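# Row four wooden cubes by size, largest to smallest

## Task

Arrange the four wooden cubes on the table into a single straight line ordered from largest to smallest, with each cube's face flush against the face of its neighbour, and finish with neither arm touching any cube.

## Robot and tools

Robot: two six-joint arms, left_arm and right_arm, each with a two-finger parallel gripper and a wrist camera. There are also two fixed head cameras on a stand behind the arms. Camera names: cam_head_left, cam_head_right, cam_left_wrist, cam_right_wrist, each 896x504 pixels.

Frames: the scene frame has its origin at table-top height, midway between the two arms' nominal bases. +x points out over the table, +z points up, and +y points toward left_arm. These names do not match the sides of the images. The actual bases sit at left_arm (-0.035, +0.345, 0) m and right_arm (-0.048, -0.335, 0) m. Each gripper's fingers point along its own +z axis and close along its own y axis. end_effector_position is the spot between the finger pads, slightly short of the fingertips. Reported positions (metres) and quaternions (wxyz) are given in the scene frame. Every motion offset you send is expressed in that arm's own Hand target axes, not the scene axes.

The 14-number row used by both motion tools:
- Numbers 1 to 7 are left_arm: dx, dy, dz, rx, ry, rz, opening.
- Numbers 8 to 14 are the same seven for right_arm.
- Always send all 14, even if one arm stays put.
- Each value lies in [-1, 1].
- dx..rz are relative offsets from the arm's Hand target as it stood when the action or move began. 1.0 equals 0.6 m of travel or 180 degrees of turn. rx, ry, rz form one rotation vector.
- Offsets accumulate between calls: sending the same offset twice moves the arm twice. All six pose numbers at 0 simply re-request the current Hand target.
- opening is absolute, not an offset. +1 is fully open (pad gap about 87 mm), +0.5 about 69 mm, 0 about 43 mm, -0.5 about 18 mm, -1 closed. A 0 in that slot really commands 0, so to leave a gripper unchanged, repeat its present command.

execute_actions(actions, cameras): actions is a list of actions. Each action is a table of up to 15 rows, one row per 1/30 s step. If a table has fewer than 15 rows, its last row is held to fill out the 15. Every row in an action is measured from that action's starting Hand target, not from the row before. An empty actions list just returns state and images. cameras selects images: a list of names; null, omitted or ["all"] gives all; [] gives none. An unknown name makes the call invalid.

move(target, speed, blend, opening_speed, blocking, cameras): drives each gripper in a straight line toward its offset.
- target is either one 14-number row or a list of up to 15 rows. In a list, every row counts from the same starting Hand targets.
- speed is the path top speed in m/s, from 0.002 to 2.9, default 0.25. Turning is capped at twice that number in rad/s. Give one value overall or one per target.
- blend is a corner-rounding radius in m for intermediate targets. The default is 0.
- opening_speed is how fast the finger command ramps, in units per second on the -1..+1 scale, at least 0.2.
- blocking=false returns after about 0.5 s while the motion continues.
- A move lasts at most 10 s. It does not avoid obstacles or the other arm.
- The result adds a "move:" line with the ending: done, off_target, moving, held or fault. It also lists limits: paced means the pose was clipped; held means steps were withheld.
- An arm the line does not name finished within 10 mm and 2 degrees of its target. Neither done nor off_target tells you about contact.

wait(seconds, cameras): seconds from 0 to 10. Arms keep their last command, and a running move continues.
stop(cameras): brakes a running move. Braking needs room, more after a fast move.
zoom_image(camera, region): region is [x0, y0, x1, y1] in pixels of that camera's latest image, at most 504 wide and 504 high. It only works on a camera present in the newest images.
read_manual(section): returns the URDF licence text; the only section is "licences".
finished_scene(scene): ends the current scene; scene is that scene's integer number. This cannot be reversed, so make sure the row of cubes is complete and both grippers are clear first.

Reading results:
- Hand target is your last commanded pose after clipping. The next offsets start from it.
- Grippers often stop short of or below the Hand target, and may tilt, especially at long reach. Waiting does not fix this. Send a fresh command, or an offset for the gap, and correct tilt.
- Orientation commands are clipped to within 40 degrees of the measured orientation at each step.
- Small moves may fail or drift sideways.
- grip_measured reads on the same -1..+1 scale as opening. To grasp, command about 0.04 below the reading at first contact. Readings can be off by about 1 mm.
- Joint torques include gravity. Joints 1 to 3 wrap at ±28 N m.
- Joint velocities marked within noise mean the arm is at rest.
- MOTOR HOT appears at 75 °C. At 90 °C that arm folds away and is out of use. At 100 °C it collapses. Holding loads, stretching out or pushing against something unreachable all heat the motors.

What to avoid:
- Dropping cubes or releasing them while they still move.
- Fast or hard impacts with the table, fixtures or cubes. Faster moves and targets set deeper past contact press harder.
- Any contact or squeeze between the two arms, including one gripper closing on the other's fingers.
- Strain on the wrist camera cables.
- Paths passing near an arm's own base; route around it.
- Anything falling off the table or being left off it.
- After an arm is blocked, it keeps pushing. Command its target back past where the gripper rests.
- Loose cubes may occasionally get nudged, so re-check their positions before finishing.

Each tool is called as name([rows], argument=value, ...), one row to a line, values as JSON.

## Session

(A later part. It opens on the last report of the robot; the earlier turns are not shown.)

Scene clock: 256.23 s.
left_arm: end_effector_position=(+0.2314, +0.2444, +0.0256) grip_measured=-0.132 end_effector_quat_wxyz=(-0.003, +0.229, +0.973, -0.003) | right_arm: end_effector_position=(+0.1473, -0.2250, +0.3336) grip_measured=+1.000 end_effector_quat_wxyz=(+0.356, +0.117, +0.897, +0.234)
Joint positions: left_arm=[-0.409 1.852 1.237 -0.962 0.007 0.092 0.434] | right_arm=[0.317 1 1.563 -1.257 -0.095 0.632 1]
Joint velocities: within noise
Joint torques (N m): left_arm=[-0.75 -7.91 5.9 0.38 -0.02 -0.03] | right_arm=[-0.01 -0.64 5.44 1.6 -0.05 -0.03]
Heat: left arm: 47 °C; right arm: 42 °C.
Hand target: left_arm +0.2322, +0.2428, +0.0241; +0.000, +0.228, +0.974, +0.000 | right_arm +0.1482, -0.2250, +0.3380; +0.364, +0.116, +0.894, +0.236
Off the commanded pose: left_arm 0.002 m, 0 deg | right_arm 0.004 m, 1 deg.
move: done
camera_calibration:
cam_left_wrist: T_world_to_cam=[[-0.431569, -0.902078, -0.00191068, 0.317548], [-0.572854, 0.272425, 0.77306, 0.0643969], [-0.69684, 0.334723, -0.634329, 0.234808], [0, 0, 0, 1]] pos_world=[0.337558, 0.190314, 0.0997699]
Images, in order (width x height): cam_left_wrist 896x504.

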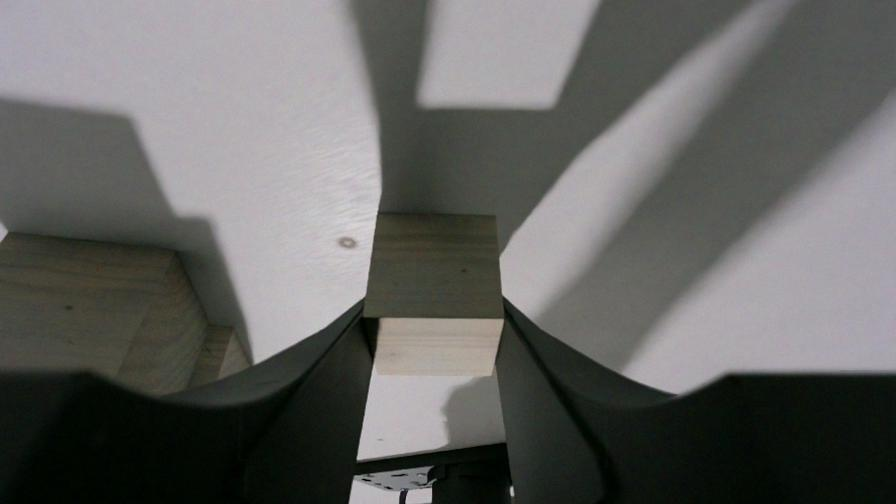

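move([
  [0,0,-0.1515,0,0,0,-0.18, 0,0,0,0,0,0,1],
  [-0.0745,0.187,-0.1515,0,0,0.0586,-0.18, 0,0,0,0,0,0,1],
  [-0.0745,0.187,-0.0023,0,0,0.0586,-0.18, 0,0,0,0,0,0,1],
], speed=[0.2,0.2,0.1], blend=[0.01,0,0], cameras=["cam_left_wrist"])

zoom_image(camera="cam_left_wrist", region=[280, 204, 620, 504])

Scene clock: 274.47 s.
left_arm: end_effector_position=(+0.3203, +0.3225, +0.0265) grip_measured=-0.132 end_effector_quat_wxyz=(-0.002, +0.311, +0.950, -0.004) | right_arm: end_effector_position=(+0.1473, -0.2250, +0.3336) grip_measured=+1.000 end_effector_quat_wxyz=(+0.356, +0.117, +0.897, +0.234)
Joint positions: left_arm=[-0.156 2.088 1.579 -1.068 0.007 0.516 0.434] | right_arm=[0.317 1 1.563 -1.257 -0.095 0.632 1]
Joint velocities: within noise
Joint torques (N m): left_arm=[-0.29 -10.09 6.08 0.39 0.03 0.19] | right_arm=[-0.02 -0.69 5.46 1.62 -0.04 -0.03]
Heat: left arm: 47 °C; right arm: 42 °C.
Hand target: left_arm +0.3221, +0.3235, +0.0253; +0.000, +0.316, +0.949, -0.001 | right_arm +0.1482, -0.2250, +0.3380; +0.364, +0.116, +0.894, +0.236
Off the commanded pose: left_arm 0.002 m, 1 deg | right_arm 0.004 m, 1 deg.
move: done
camera_calibration:
cam_left_wrist: T_world_to_cam=[[-0.578709, -0.815534, 0.000238404, 0.445615], [-0.519115, 0.368593, 0.771141, 0.0451465], [-0.62898, 0.446142, -0.636664, 0.213585], [0, 0, 0, 1]] pos_world=[0.415658, 0.251484, 0.101062]
Images, in order (width x height): cam_left_wrist 896x504.

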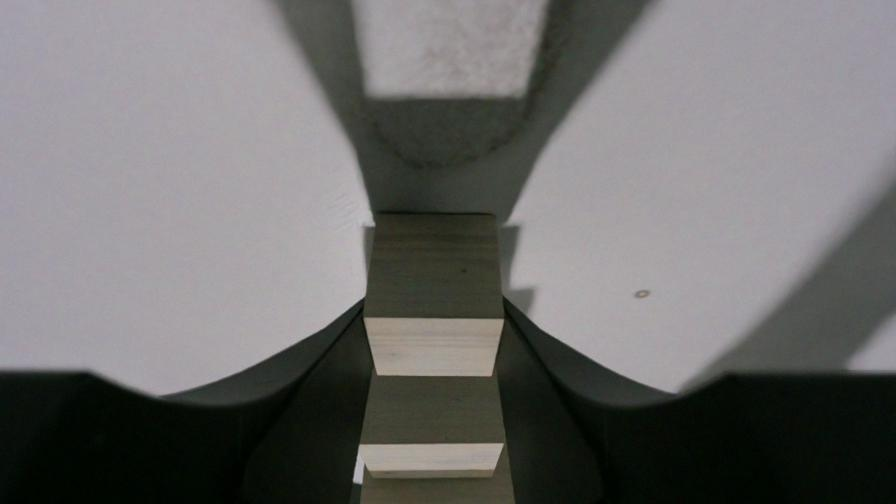

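Scaled by 1.482 from the camera's 896x504 image, which has a finer 1280x720 frame.

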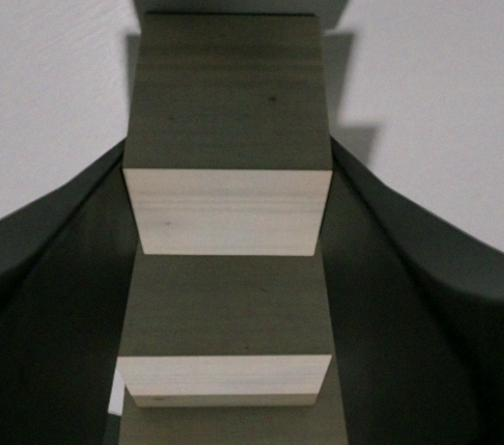

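move(target=[0.0433,0.007,0,0,0,0,-0.18, 0,0,0,0,0,0,1], speed=0.06, cameras=["cam_left_wrist"])

zoom_image(camera="cam_left_wrist", region=[280, 204, 620, 504])

Scene clock: 301.97 s.
left_arm: end_effector_position=(+0.3045, +0.3383, +0.0252) grip_measured=-0.132 end_effector_quat_wxyz=(-0.004, +0.314, +0.949, -0.004) | right_arm: end_effector_position=(+0.1473, -0.2250, +0.3336) grip_measured=+1.000 end_effector_quat_wxyz=(+0.356, +0.117, +0.897, +0.234)
Joint positions: left_arm=[-0.121 2.028 1.483 -1.035 0.006 0.558 0.434] | right_arm=[0.317 1 1.563 -1.257 -0.095 0.632 1]
Joint velocities: within noise
Joint torques (N m): left_arm=[0.47 -10.74 4.66 0.4 0.04 0.21] | right_arm=[-0.02 -0.73 5.46 1.62 -0.05 -0.04]
Heat: left arm: 49 °C; right arm: 42 °C.
Hand target: left_arm +0.3038, +0.3424, +0.0252; -0.001, +0.316, +0.949, -0.001 | right_arm +0.1482, -0.2250, +0.3380; +0.364, +0.116, +0.894, +0.236
Off the commanded pose: left_arm 0.004 m, 1 deg | right_arm 0.004 m, 1 deg.
move: done
camera_calibration:
cam_left_wrist: T_world_to_cam=[[-0.584319, -0.811523, 0.00096573, 0.449566], [-0.51396, 0.370986, 0.773444, 0.0297545], [-0.628026, 0.451442, -0.633864, 0.193601], [0, 0, 0, 1]] pos_world=[0.399569, 0.266395, 0.0992693]
Images, in order (width x height): cam_left_wrist 896x504.

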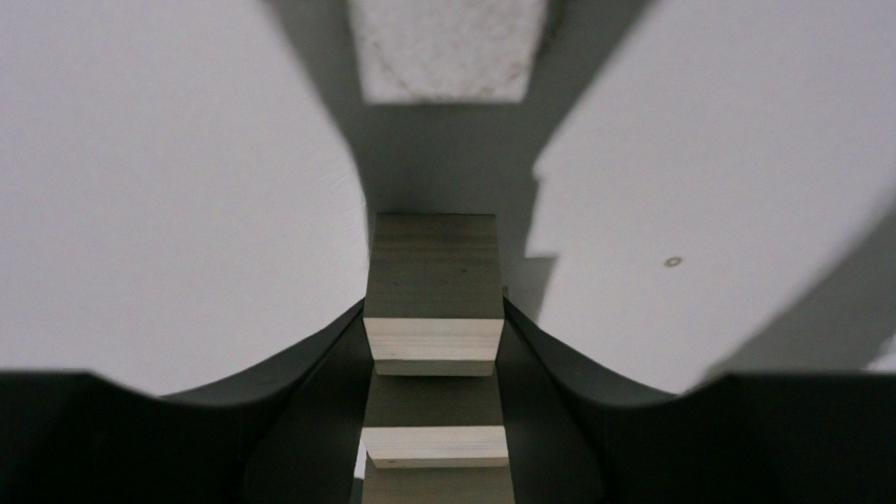

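Scaled by 1.482 from the camera's 896x504 image, which has a finer 1280x720 frame.

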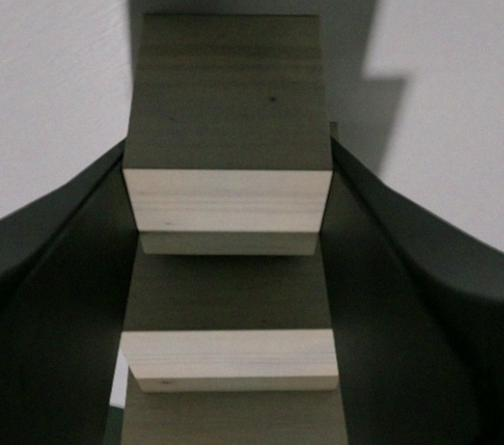

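move(target=[0.0083,0,0,0,0,0,-0.18, 0,0,0,0,0,0,1], speed=0.06, cameras=["cam_left_wrist"])

zoom_image(camera="cam_left_wrist", region=[280, 204, 620, 504])

Scene clock: 318.10 s.
left_arm: end_effector_position=(+0.3021, +0.3404, +0.0252) grip_measured=-0.132 end_effector_quat_wxyz=(-0.001, +0.316, +0.949, -0.003) | right_arm: end_effector_position=(+0.1473, -0.2250, +0.3336) grip_measured=+1.000 end_effector_quat_wxyz=(+0.356, +0.117, +0.897, +0.234)
Joint positions: left_arm=[-0.116 2.013 1.461 -1.023 0.006 0.567 0.434] | right_arm=[0.317 1 1.563 -1.257 -0.095 0.632 1]
Joint velocities: within noise
Joint torques (N m): left_arm=[0.7 -10.66 4.63 0.36 0.02 0.22] | right_arm=[0.03 -0.7 5.44 1.61 -0.04 0]
Heat: left arm: 49 °C; right arm: 42 °C.
Hand target: left_arm +0.2998, +0.3454, +0.0252; -0.001, +0.316, +0.949, -0.001 | right_arm +0.1482, -0.2250, +0.3380; +0.364, +0.116, +0.894, +0.236
Off the commanded pose: left_arm 0.005 m, 0 deg | right_arm 0.004 m, 1 deg.
move: done
camera_calibration:
cam_left_wrist: T_world_to_cam=[[-0.58738, -0.809309, -0.00197205, 0.450219], [-0.516992, 0.373345, 0.770281, 0.027888], [-0.62266, 0.453467, -0.637701, 0.188888], [0, 0, 0, 1]] pos_world=[0.39648, 0.2683, 0.0998601]
Images, in order (width x height): cam_left_wrist 896x504.

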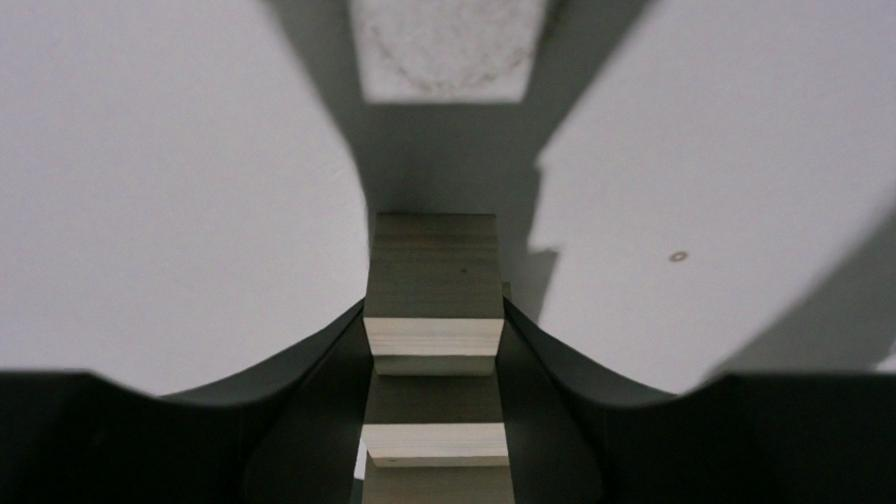

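Scaled by 1.482 from the camera's 896x504 image, which has a finer 1280x720 frame.

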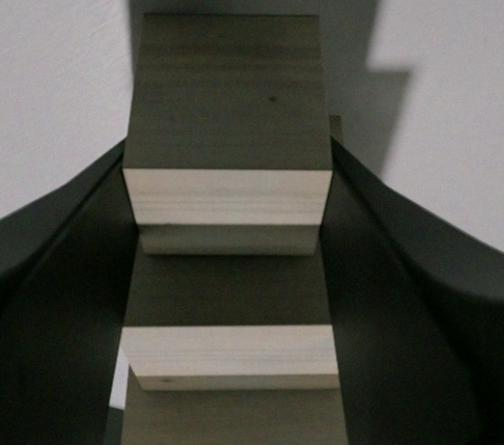

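move(target=[0.0075,0,0,0,0,0,-0.18, 0,0,0,0,0,0,1], speed=0.06, cameras=["cam_left_wrist"])

zoom_image(camera="cam_left_wrist", region=[280, 204, 620, 504])

Scene clock: 323.97 s.
left_arm: end_effector_position=(+0.3002, +0.3424, +0.0253) grip_measured=-0.132 end_effector_quat_wxyz=(+0.002, +0.316, +0.949, -0.003) | right_arm: end_effector_position=(+0.1473, -0.2250, +0.3336) grip_measured=+1.000 end_effector_quat_wxyz=(+0.356, +0.117, +0.897, +0.234)
Joint positions: left_arm=[-0.111 1.999 1.442 -1.012 0.006 0.571 0.434] | right_arm=[0.317 1 1.563 -1.257 -0.095 0.632 1]
Joint velocities: within noise
Joint torques (N m): left_arm=[0.85 -10.54 4.46 0.33 0.04 0.21] | right_arm=[-0.06 -0.62 5.42 1.62 -0.06 -0.03]
Heat: left arm: 50 °C; right arm: 42 °C.
Hand target: left_arm +0.2962, +0.3481, +0.0253; +0.000, +0.316, +0.949, -0.001 | right_arm +0.1482, -0.2250, +0.3380; +0.364, +0.116, +0.894, +0.236
Off the commanded pose: left_arm 0.007 m, 0 deg | right_arm 0.004 m, 1 deg.
move: done
camera_calibration:
cam_left_wrist: T_world_to_cam=[[-0.58708, -0.809511, -0.00539169, 0.450712], [-0.522117, 0.373548, 0.766718, 0.027618], [-0.618652, 0.45294, -0.641962, 0.185985], [0, 0, 0, 1]] pos_world=[0.394084, 0.2703, 0.10065]
Images, in order (width x height): cam_left_wrist 896x504.

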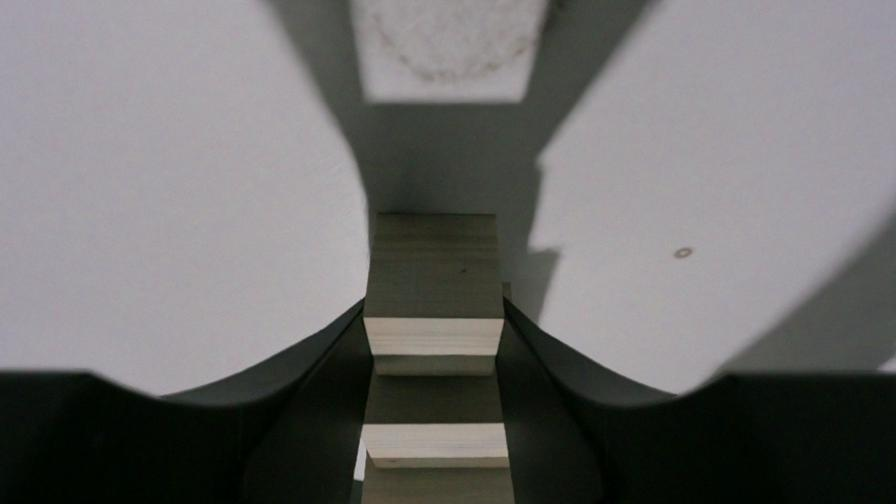

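Scaled by 1.482 from the camera's 896x504 image, which has a finer 1280x720 frame.

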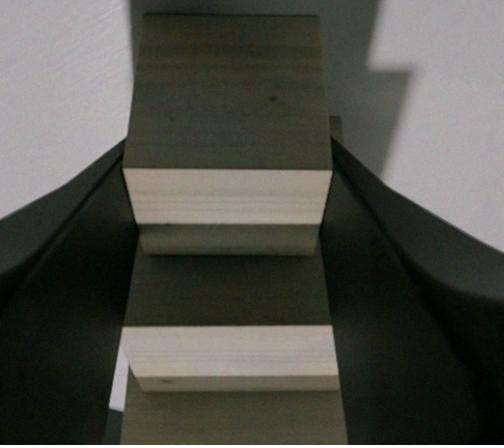

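move([
  [-0.011,-0.0037,0,0,0,0,-0.18, 0,0,0,0,0,0,1],
  [-0.011,-0.0037,0,0,0,0,0.2, 0,0,0,0,0,0,1],
], speed=0.06, opening_speed=0.4, cameras=["cam_left_wrist"])

move([
  [0,0,-0.1747,0,0,0,0.2, 0,0,0,0,0,0,1],
  [0.2923,0.0273,-0.158,0,0,-0.8606,0.2, 0,0,0,0,0,0,1],
], speed=0.25, cameras=["cam_left_wrist","cam_head_left"])

zoom_image(camera="cam_left_wrist", region=[240, 40, 680, 400])

Scene clock: 353.40 s.
left_arm: end_effector_position=(+0.2999, +0.3425, +0.0250) grip_measured=+0.200 end_effector_quat_wxyz=(+0.001, +0.316, +0.949, -0.003) | right_arm: end_effector_position=(+0.1473, -0.2250, +0.3336) grip_measured=+1.000 end_effector_quat_wxyz=(+0.356, +0.117, +0.897, +0.234)
Joint positions: left_arm=[-0.111 2 1.442 -1.012 0.006 0.572 0.6] | right_arm=[0.317 1 1.563 -1.257 -0.095 0.632 1]
Joint velocities: within noise
Joint torques (N m): left_arm=[-0.39 -9.24 6.58 0.27 0.04 0.04] | right_arm=[0.01 -0.7 5.41 1.59 -0.05 -0.03]
Heat: left arm: 49 °C; right arm: 42 °C.
Hand target: left_arm +0.3001, +0.3424, +0.0252; -0.001, +0.317, +0.949, -0.001 | right_arm +0.1482, -0.2250, +0.3380; +0.364, +0.116, +0.894, +0.236
Off the commanded pose: left_arm 0.000 m, 0 deg | right_arm 0.004 m, 1 deg.
move: done
camera_calibration:
cam_left_wrist: T_world_to_cam=[[-0.58739, -0.809291, -0.00460048, 0.450575], [-0.520818, 0.37365, 0.767551, 0.027272], [-0.619453, 0.453247, -0.640972, 0.185674], [0, 0, 0, 1]] pos_world=[0.393883, 0.2703, 0.100152]
Images, in order (width x height): cam_left_wrist 896x504.

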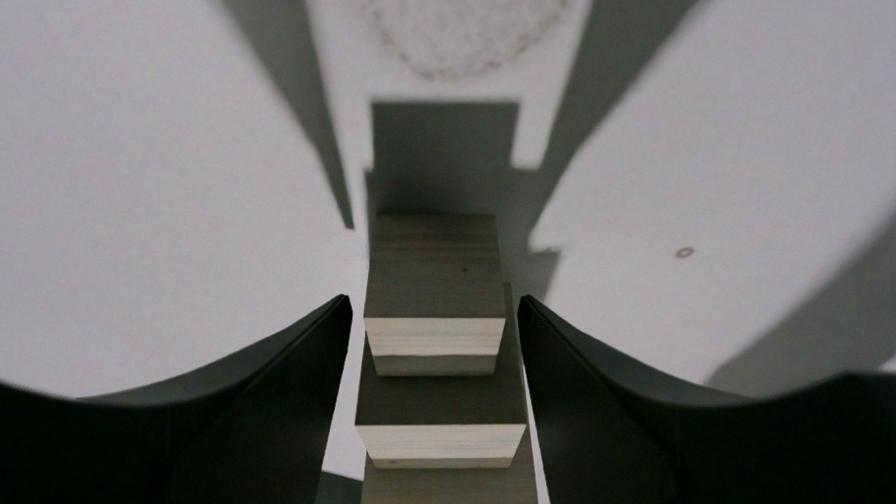

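Scene clock: 360.07 s.
left_arm: end_effector_position=(+0.1704, +0.4586, +0.1176) grip_measured=+0.200 end_effector_quat_wxyz=(+0.012, +0.853, -0.522, -0.001) | right_arm: end_effector_position=(+0.1473, -0.2250, +0.3336) grip_measured=+1.000 end_effector_quat_wxyz=(+0.356, +0.117, +0.897, +0.234)
Joint positions: left_arm=[0.644 1.471 1.193 -1.316 0.006 -1.36 0.6] | right_arm=[0.317 1 1.563 -1.257 -0.095 0.632 1]
Joint velocities: within noise
Joint torques (N m): left_arm=[0.21 -6.74 5.89 0.29 -0.1 -0.1] | right_arm=[0.06 -0.69 5.41 1.6 -0.04 -0.03]
Heat: left arm: 50 °C; right arm: 42 °C.
Hand target: left_arm +0.1699, +0.4608, +0.1201; +0.001, +0.857, -0.515, +0.000 | right_arm +0.1482, -0.2250, +0.3380; +0.364, +0.116, +0.894, +0.236
Off the commanded pose: left_arm 0.003 m, 2 deg | right_arm 0.004 m, 1 deg.
move: done
camera_calibration:
cam_left_wrist: T_world_to_cam=[[0.882856, 0.468625, -0.0309265, -0.364591], [0.316709, -0.545444, 0.776006, 0.12314], [0.346787, -0.694896, -0.629966, 0.47278], [0, 0, 0, 1]] pos_world=[0.118928, 0.566555, 0.191003]
Images, in order (width x height): cam_head_left 896x504, cam_left_wrist 896x504.

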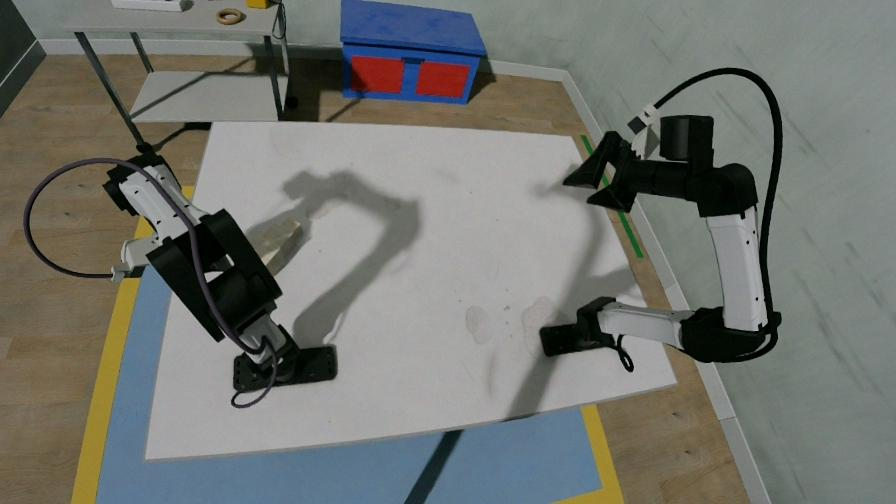

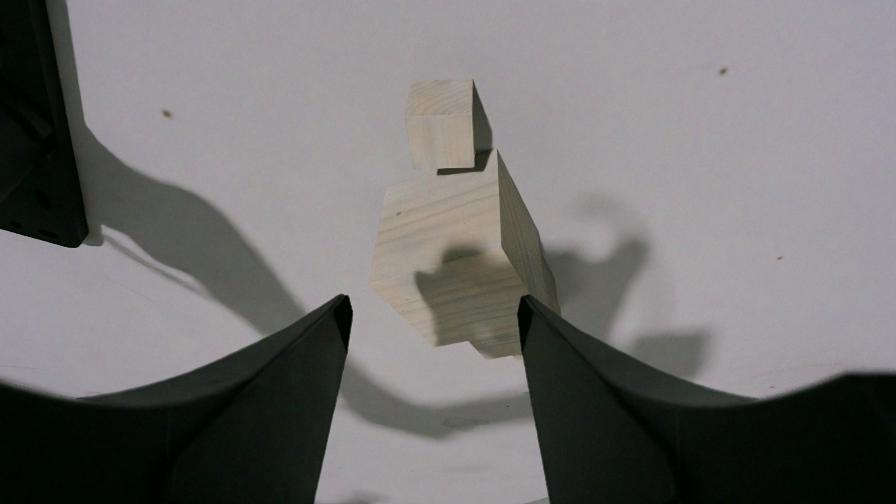

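Scaled by 1.145 from the camera's 896x504 image, which has a finer 1280x720 frame.

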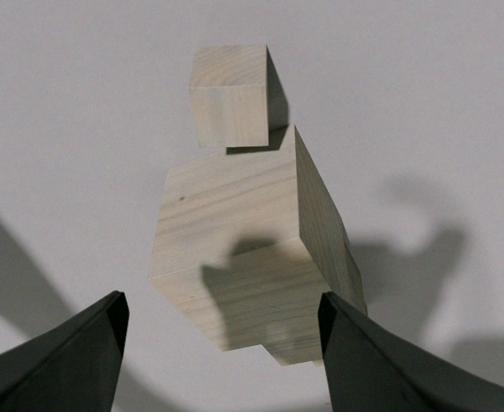

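move(target=[0,-0.0055,0.169,0,0,-0.014,0.2, 0,0,0,0,0,0,1], speed=0.12, cameras=["cam_left_wrist"])

zoom_image(camera="cam_left_wrist", region=[280, 154, 620, 454])

Scene clock: 393.27 s.
left_arm: end_effector_position=(+0.1727, +0.4600, +0.0210) grip_measured=+0.200 end_effector_quat_wxyz=(+0.002, +0.864, -0.503, +0.002) | right_arm: end_effector_position=(+0.1473, -0.2250, +0.3336) grip_measured=+1.000 end_effector_quat_wxyz=(+0.356, +0.117, +0.897, +0.234)
Joint positions: left_arm=[0.644 1.545 0.866 -0.895 0.006 -1.405 0.6] | right_arm=[0.317 1 1.563 -1.257 -0.095 0.632 1]
Joint velocities: within noise
Joint torques (N m): left_arm=[0.08 -4.67 5.63 0.37 -0.1 -0.08] | right_arm=[0.1 -0.7 5.53 1.6 -0.04 -0.03]
Heat: left arm: 47 °C; right arm: 42 °C.
Hand target: left_arm +0.1727, +0.4623, +0.0188; +0.001, +0.868, -0.496, +0.000 | right_arm +0.1482, -0.2250, +0.3380; +0.364, +0.116, +0.894, +0.236
Off the commanded pose: left_arm 0.003 m, 1 deg | right_arm 0.004 m, 1 deg.
move: done
camera_calibration:
cam_left_wrist: T_world_to_cam=[[0.861213, 0.508115, -0.011452, -0.384983], [0.329463, -0.540973, 0.773823, 0.193906], [0.386996, -0.6702, -0.633298, 0.39387], [0, 0, 0, 1]] pos_world=[0.115242, 0.564485, 0.0949796]
Images, in order (width x height): cam_left_wrist 896x504.

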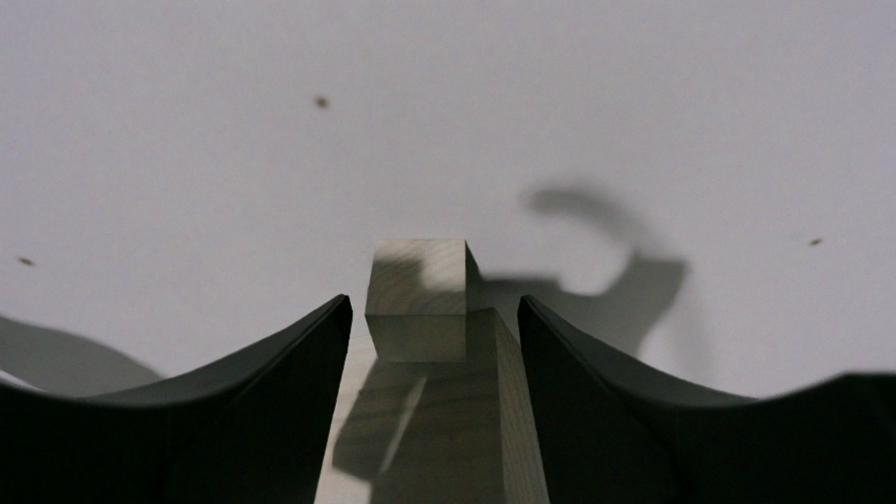

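Scaled by 1.482 from the camera's 896x504 image, which has a finer 1280x720 frame.

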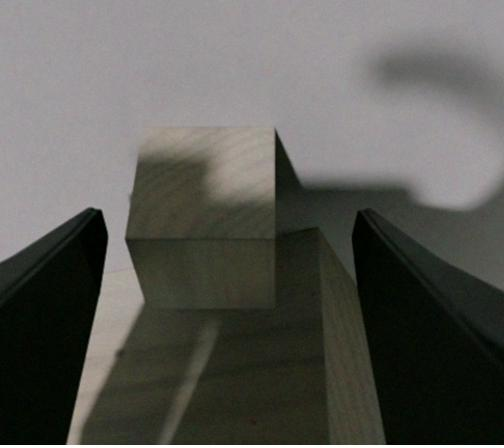

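move(target=[0,0,0,0,0,0,-0.42, 0,0,0,0,0,0,1], opening_speed=0.3, cameras=["cam_left_wrist"])

zoom_image(camera="cam_left_wrist", region=[280, 154, 620, 454])

Scene clock: 401.77 s.
left_arm: end_effector_position=(+0.1728, +0.4601, +0.0210) grip_measured=-0.306 end_effector_quat_wxyz=(+0.002, +0.865, -0.502, +0.002) | right_arm: end_effector_position=(+0.1473, -0.2250, +0.3336) grip_measured=+1.000 end_effector_quat_wxyz=(+0.356, +0.117, +0.897, +0.234)
Joint positions: left_arm=[0.644 1.545 0.866 -0.894 0.006 -1.405 0.347] | right_arm=[0.317 1 1.563 -1.257 -0.095 0.632 1]
Joint velocities: within noise
Joint torques (N m): left_arm=[0.13 -4.74 5.65 0.35 -0.11 -0.08] | right_arm=[0.01 -0.69 5.34 1.59 -0.05 -0.05]
Heat: left arm: 46 °C; right arm: 42 °C.
Hand target: left_arm +0.1727, +0.4623, +0.0188; +0.001, +0.868, -0.496, +0.000 | right_arm +0.1482, -0.2250, +0.3380; +0.364, +0.116, +0.894, +0.236
Off the commanded pose: left_arm 0.003 m, 1 deg | right_arm 0.004 m, 1 deg.
move: done
camera_calibration:
cam_left_wrist: T_world_to_cam=[[0.861002, 0.508491, -0.0106277, -0.385388], [0.329196, -0.541238, 0.773751, 0.194115], [0.387693, -0.6697, -0.6334, 0.393545], [0, 0, 0, 1]] pos_world=[0.115343, 0.564586, 0.0949787]
Images, in order (width x height): cam_left_wrist 896x504.

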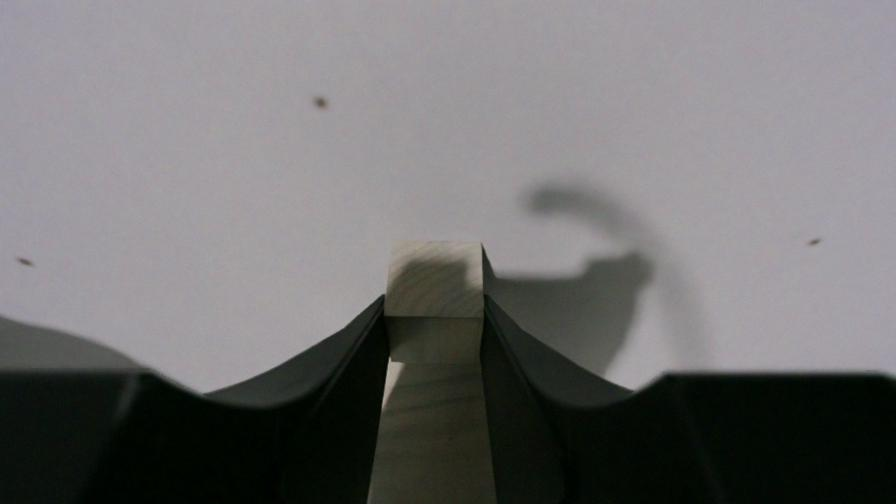

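Scaled by 1.482 from the camera's 896x504 image, which has a finer 1280x720 frame.

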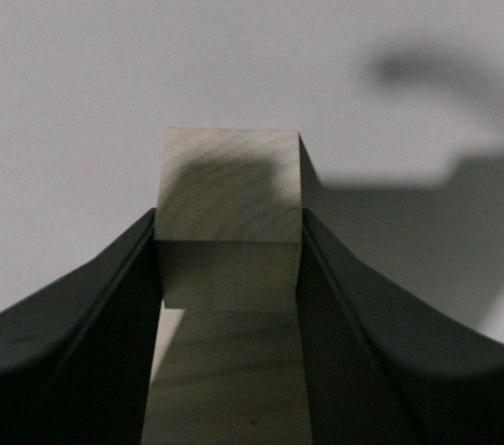

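move([
  [0,0,0,0,0,0,-0.1, 0,0,0,0,0,0,1],
  [-0.0133,0,0,0,0,0,-0.1, 0,0,0,0,0,0,1],
], opening_speed=0.4, speed=0.08, cameras=["cam_left_wrist"])

zoom_image(camera="cam_left_wrist", region=[280, 154, 620, 454])

Scene clock: 414.20 s.
left_arm: end_effector_position=(+0.1685, +0.4657, +0.0200) grip_measured=-0.100 end_effector_quat_wxyz=(+0.004, +0.869, -0.496, +0.002) | right_arm: end_effector_position=(+0.1473, -0.2250, +0.3336) grip_measured=+1.000 end_effector_quat_wxyz=(+0.356, +0.117, +0.897, +0.234)
Joint positions: left_arm=[0.674 1.55 0.866 -0.894 0.006 -1.392 0.45] | right_arm=[0.317 1 1.563 -1.257 -0.095 0.632 1]
Joint velocities: within noise
Joint torques (N m): left_arm=[0.39 -4.7 6.12 0.36 -0.11 0.11] | right_arm=[-0.01 -0.66 5.35 1.58 -0.06 -0.04]
Heat: left arm: 45 °C; right arm: 43 °C.
Hand target: left_arm +0.1686, +0.4692, +0.0187; +0.001, +0.868, -0.496, +0.000 | right_arm +0.1482, -0.2250, +0.3380; +0.364, +0.116, +0.894, +0.236
Off the commanded pose: left_arm 0.004 m, 0 deg | right_arm 0.004 m, 1 deg.
move: done
camera_calibration:
cam_left_wrist: T_world_to_cam=[[0.852719, 0.522153, -0.0150875, -0.389332], [0.340434, -0.533586, 0.774203, 0.193831], [0.396202, -0.665314, -0.632757, 0.394816], [0, 0, 0, 1]] pos_world=[0.109578, 0.569393, 0.0938837]
Images, in order (width x height): cam_left_wrist 896x504.

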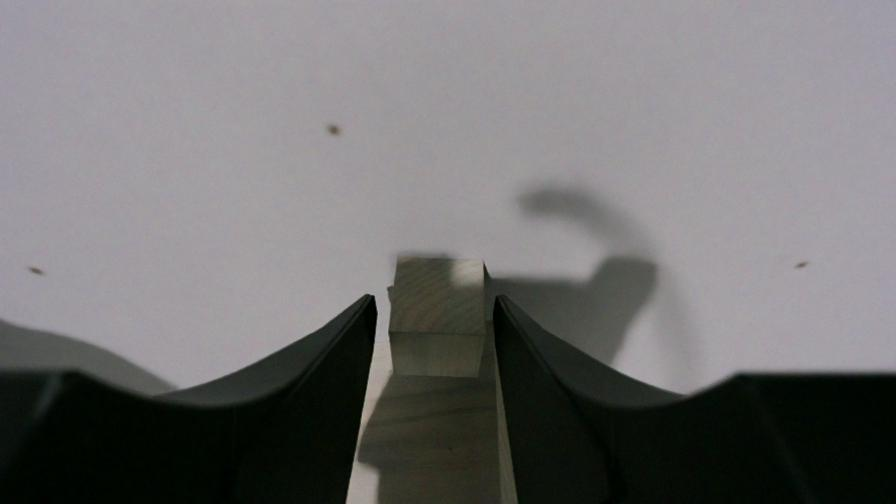

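Scaled by 1.482 from the camera's 896x504 image, which has a finer 1280x720 frame.

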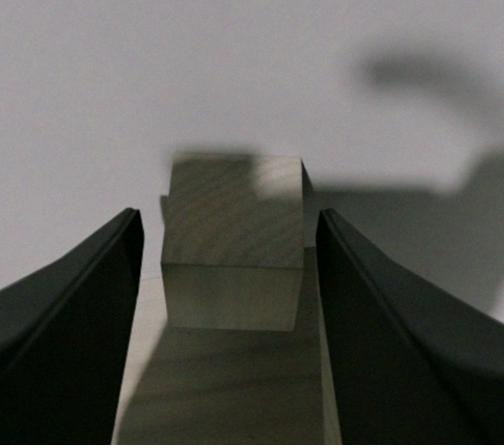

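move(target=[0,0,0,0,0,0,-0.42, 0,0,0,0,0,0,1], opening_speed=0.3, cameras=["cam_left_wrist"])

zoom_image(camera="cam_left_wrist", region=[280, 154, 620, 454])

Scene clock: 431.23 s.
left_arm: end_effector_position=(+0.1685, +0.4657, +0.0200) grip_measured=-0.307 end_effector_quat_wxyz=(+0.004, +0.868, -0.496, +0.002) | right_arm: end_effector_position=(+0.1473, -0.2250, +0.3336) grip_measured=+1.000 end_effector_quat_wxyz=(+0.356, +0.117, +0.897, +0.234)
Joint positions: left_arm=[0.674 1.55 0.866 -0.894 0.006 -1.391 0.346] | right_arm=[0.317 1 1.563 -1.257 -0.095 0.632 1]
Joint velocities: within noise
Joint torques (N m): left_arm=[0.34 -4.67 6.08 0.35 -0.11 0.13] | right_arm=[-0.01 -0.73 5.37 1.59 -0.04 -0.04]
Heat: left arm: 45 °C; right arm: 43 °C.
Hand target: left_arm +0.1686, +0.4692, +0.0187; +0.001, +0.868, -0.496, +0.000 | right_arm +0.1482, -0.2250, +0.3380; +0.364, +0.116, +0.894, +0.236
Off the commanded pose: left_arm 0.004 m, 0 deg | right_arm 0.004 m, 1 deg.
move: done
camera_calibration:
cam_left_wrist: T_world_to_cam=[[0.853087, 0.521561, -0.0147292, -0.389206], [0.339842, -0.533996, 0.77418, 0.194152], [0.395917, -0.665449, -0.632794, 0.394954], [0, 0, 0, 1]] pos_world=[0.109676, 0.569493, 0.0938833]
Images, in order (width x height): cam_left_wrist 896x504.

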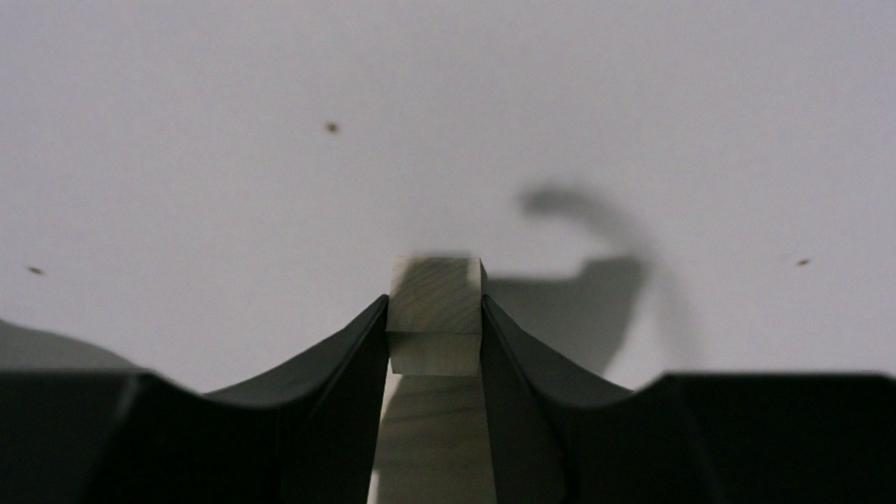

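Scaled by 1.482 from the camera's 896x504 image, which has a finer 1280x720 frame.

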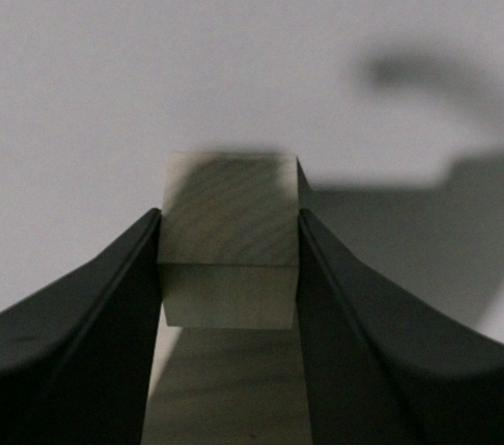

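move([
  [0,0,-0.1772,0,0,0,-0.42, 0,0,0,0,0,0,1],
  [0.4075,-0.084,-0.1772,0,0,0.8744,-0.42, 0,0,0,0,0,0,1],
  [0.391,-0.1263,-0.1772,0,0,0.8744,-0.42, 0,0,0,0,0,0,1],
  [0.391,-0.1263,-0.0013,0,0,0.8744,-0.42, 0,0,0,0,0,0,1],
], speed=[0.2,0.25,0.1,0.12], cameras=["cam_left_wrist"])

zoom_image(camera="cam_left_wrist", region=[280, 204, 620, 504])

Scene clock: 453.73 s.
left_arm: end_effector_position=(+0.3513, +0.3051, +0.0208) grip_measured=-0.307 end_effector_quat_wxyz=(-0.003, +0.311, +0.950, -0.003) | right_arm: end_effector_position=(+0.1473, -0.2250, +0.3336) grip_measured=+1.000 end_effector_quat_wxyz=(+0.356, +0.117, +0.897, +0.234)
Joint positions: left_arm=[-0.189 2.223 1.771 -1.125 0.006 0.483 0.347] | right_arm=[0.317 1 1.563 -1.257 -0.095 0.632 1]
Joint velocities: within noise
Joint torques (N m): left_arm=[-0.34 -11.15 6.12 0.41 0.04 0.18] | right_arm=[-0.02 -0.75 5.41 1.6 -0.04 -0.01]
Heat: left arm: 46 °C; right arm: 43 °C.
Hand target: left_arm +0.3530, +0.3056, +0.0194; -0.001, +0.316, +0.949, -0.001 | right_arm +0.1482, -0.2250, +0.3380; +0.364, +0.116, +0.894, +0.236
Off the commanded pose: left_arm 0.002 m, 1 deg | right_arm 0.004 m, 1 deg.
move: done
camera_calibration:
cam_left_wrist: T_world_to_cam=[[-0.578406, -0.815748, -0.00151566, 0.449367], [-0.519305, 0.366779, 0.771878, 0.0725977], [-0.629102, 0.447245, -0.635769, 0.236911], [0, 0, 0, 1]] pos_world=[0.446658, 0.233985, 0.0952654]
Images, in order (width x height): cam_left_wrist 896x504.

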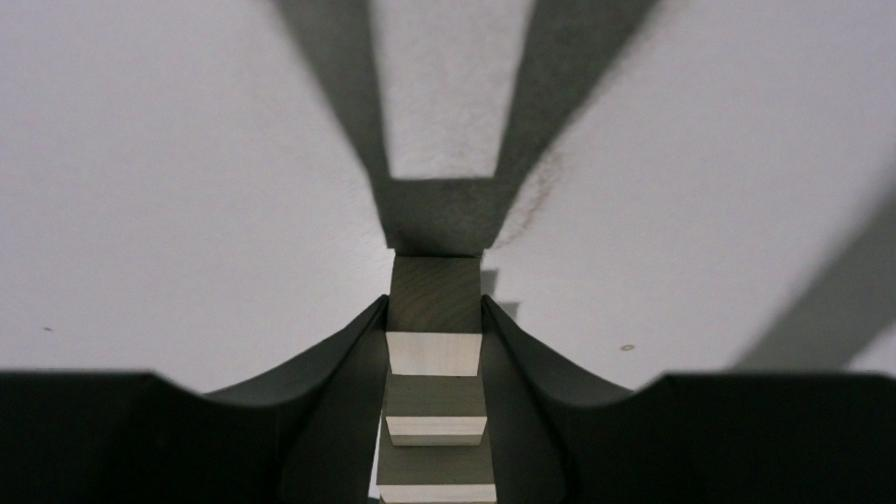

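Scaled by 1.482 from the camera's 896x504 image, which has a finer 1280x720 frame.

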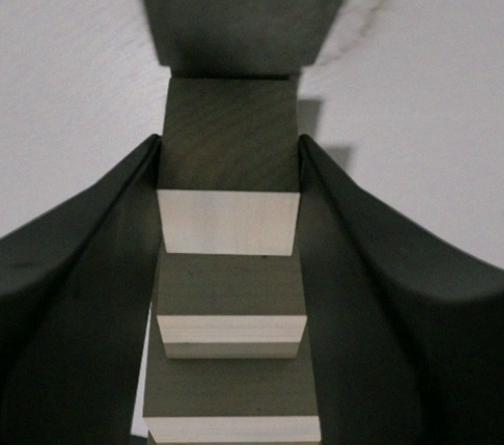

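move(target=[0.0483,0.003,0,0,0,0,-0.42, 0,0,0,0,0,0,1], speed=0.06, cameras=["cam_left_wrist"])

zoom_image(camera="cam_left_wrist", region=[280, 204, 620, 504])

Scene clock: 466.60 s.
left_arm: end_effector_position=(+0.3320, +0.3202, +0.0183) grip_measured=-0.307 end_effector_quat_wxyz=(-0.004, +0.314, +0.949, -0.002) | right_arm: end_effector_position=(+0.1473, -0.2250, +0.3336) grip_measured=+1.000 end_effector_quat_wxyz=(+0.356, +0.117, +0.897, +0.234)
Joint positions: left_arm=[-0.161 2.144 1.631 -1.067 0.003 0.517 0.347] | right_arm=[0.317 1 1.563 -1.257 -0.095 0.632 1]
Joint velocities: within noise
Joint torques (N m): left_arm=[0.51 -11.9 4.68 0.38 0.08 0.2] | right_arm=[-0.02 -0.76 5.41 1.62 -0.05 -0.04]
Heat: left arm: 47 °C; right arm: 43 °C.
Hand target: left_arm +0.3309, +0.3244, +0.0194; -0.001, +0.316, +0.949, +0.000 | right_arm +0.1482, -0.2250, +0.3380; +0.364, +0.116, +0.894, +0.236
Off the commanded pose: left_arm 0.004 m, 1 deg | right_arm 0.004 m, 1 deg.
move: done
camera_calibration:
cam_left_wrist: T_world_to_cam=[[-0.583354, -0.812214, -0.00232082, 0.451015], [-0.515632, 0.36813, 0.773695, 0.0574143], [-0.627552, 0.452535, -0.633554, 0.214105], [0, 0, 0, 1]] pos_world=[0.427068, 0.248295, 0.0922725]
Images, in order (width x height): cam_left_wrist 896x504.

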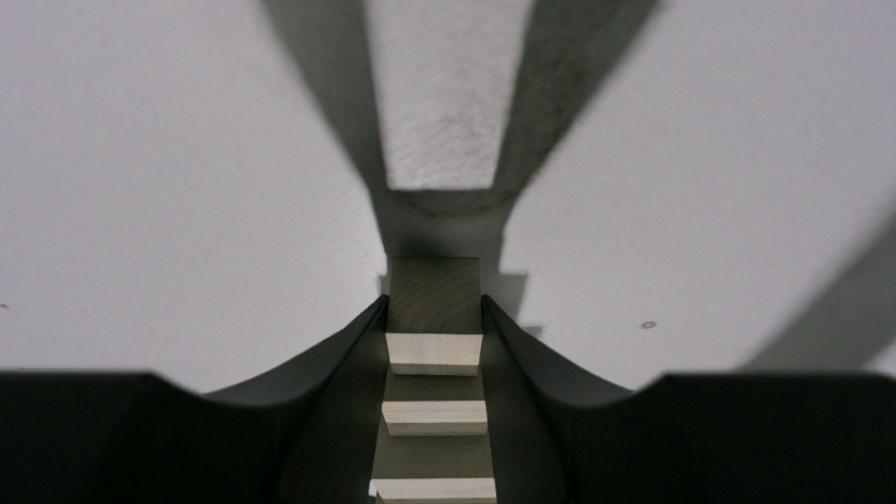

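Scaled by 1.482 from the camera's 896x504 image, which has a finer 1280x720 frame.

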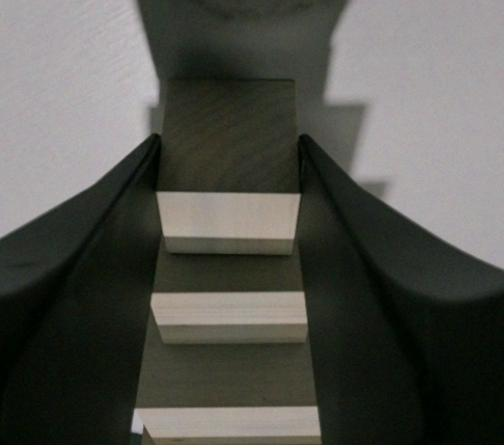

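move(target=[0.0108,0,0,0,0,0,-0.42, 0,0,0,0,0,0,1], speed=0.06, cameras=["cam_left_wrist"])

zoom_image(camera="cam_left_wrist", region=[280, 204, 620, 504])

Scene clock: 477.40 s.
left_arm: end_effector_position=(+0.3301, +0.3226, +0.0184) grip_measured=-0.307 end_effector_quat_wxyz=(+0.003, +0.316, +0.949, -0.001) | right_arm: end_effector_position=(+0.1473, -0.2250, +0.3336) grip_measured=+1.000 end_effector_quat_wxyz=(+0.356, +0.117, +0.897, +0.234)
Joint positions: left_arm=[-0.156 2.122 1.599 -1.044 0.003 0.526 0.347] | right_arm=[0.317 1 1.563 -1.257 -0.095 0.632 1]
Joint velocities: within noise
Joint torques (N m): left_arm=[0.77 -11.66 4.57 0.29 0.07 0.2] | right_arm=[0.01 -0.76 5.45 1.6 -0.04 -0.03]
Heat: left arm: 51 °C; right arm: 43 °C.
Hand target: left_arm +0.3258, +0.3283, +0.0195; +0.000, +0.316, +0.949, +0.000 | right_arm +0.1482, -0.2250, +0.3380; +0.364, +0.116, +0.894, +0.236
Off the commanded pose: left_arm 0.007 m, 0 deg | right_arm 0.004 m, 1 deg.
move: done
camera_calibration:
cam_left_wrist: T_world_to_cam=[[-0.586397, -0.809975, -0.0088787, 0.452215], [-0.524492, 0.371317, 0.76618, 0.0574395], [-0.61729, 0.453942, -0.642565, 0.208297], [0, 0, 0, 1]] pos_world=[0.423884, 0.2504, 0.0938506]
Images, in order (width x height): cam_left_wrist 896x504.

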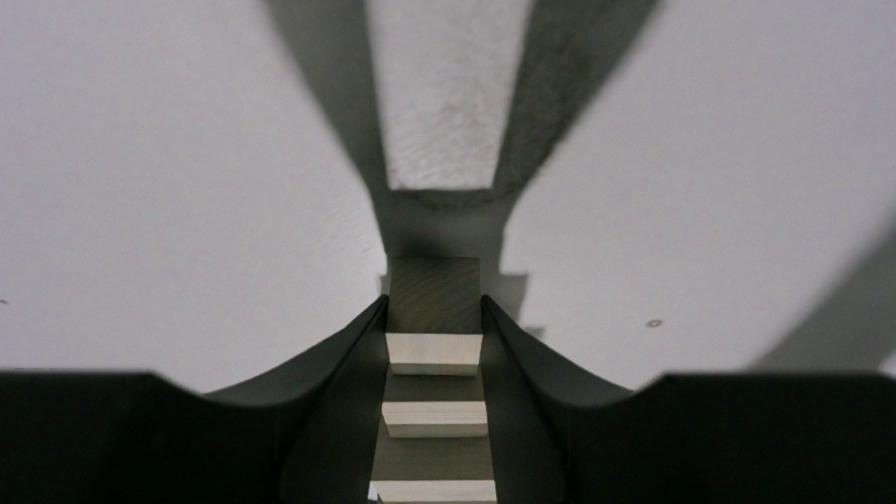

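Scaled by 1.482 from the camera's 896x504 image, which has a finer 1280x720 frame.

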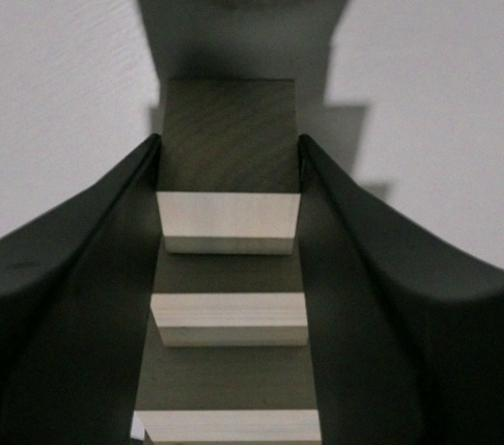

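move(target=[0.0067,0,0,0,0,0,-0.42, 0,0,0,0,0,0,1], speed=0.06, cameras=["cam_left_wrist"])

zoom_image(camera="cam_left_wrist", region=[280, 204, 620, 504])

Scene clock: 488.03 s.
left_arm: end_effector_position=(+0.3276, +0.3251, +0.0183) grip_measured=-0.307 end_effector_quat_wxyz=(+0.004, +0.316, +0.949, -0.001) | right_arm: end_effector_position=(+0.1473, -0.2250, +0.3336) grip_measured=+1.000 end_effector_quat_wxyz=(+0.356, +0.117, +0.897, +0.234)
Joint positions: left_arm=[-0.15 2.109 1.579 -1.034 0.003 0.532 0.347] | right_arm=[0.317 1 1.563 -1.257 -0.095 0.632 1]
Joint velocities: within noise
Joint torques (N m): left_arm=[0.76 -11.63 4.57 0.25 0.07 0.2] | right_arm=[0.08 -0.72 5.34 1.6 -0.04 -0.02]
Heat: left arm: 52 °C; right arm: 43 °C.
Hand target: left_arm +0.3225, +0.3307, +0.0194; -0.001, +0.316, +0.949, +0.000 | right_arm +0.1482, -0.2250, +0.3380; +0.364, +0.116, +0.894, +0.236
Off the commanded pose: left_arm 0.008 m, 0 deg | right_arm 0.004 m, 1 deg.
move: done
camera_calibration:
cam_left_wrist: T_world_to_cam=[[-0.587001, -0.809525, -0.00997629, 0.452823], [-0.525921, 0.371928, 0.764902, 0.0556272], [-0.615497, 0.454245, -0.644069, 0.204914], [0, 0, 0, 1]] pos_world=[0.421187, 0.252801, 0.0939469]
Images, in order (width x height): cam_left_wrist 896x504.

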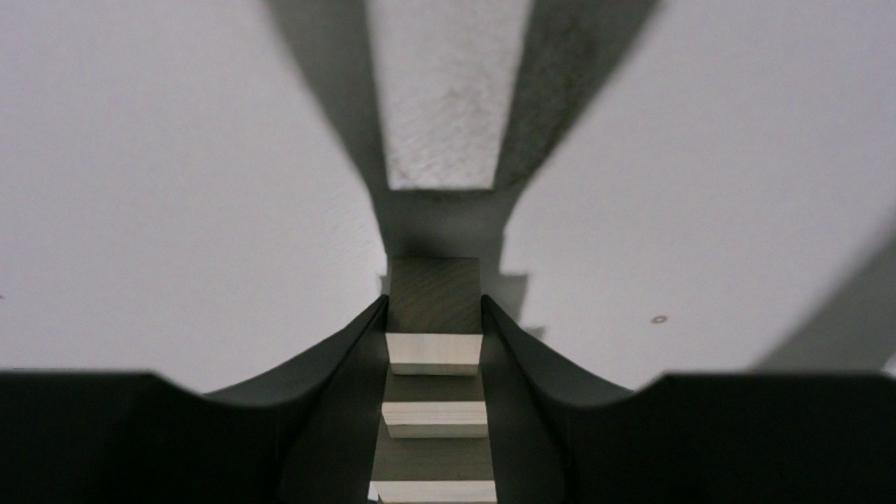

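Scaled by 1.482 from the camera's 896x504 image, which has a finer 1280x720 frame.

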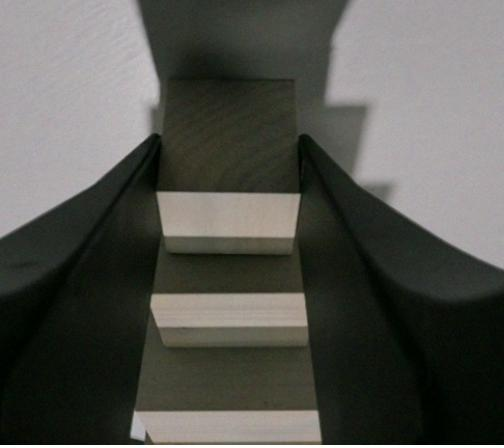

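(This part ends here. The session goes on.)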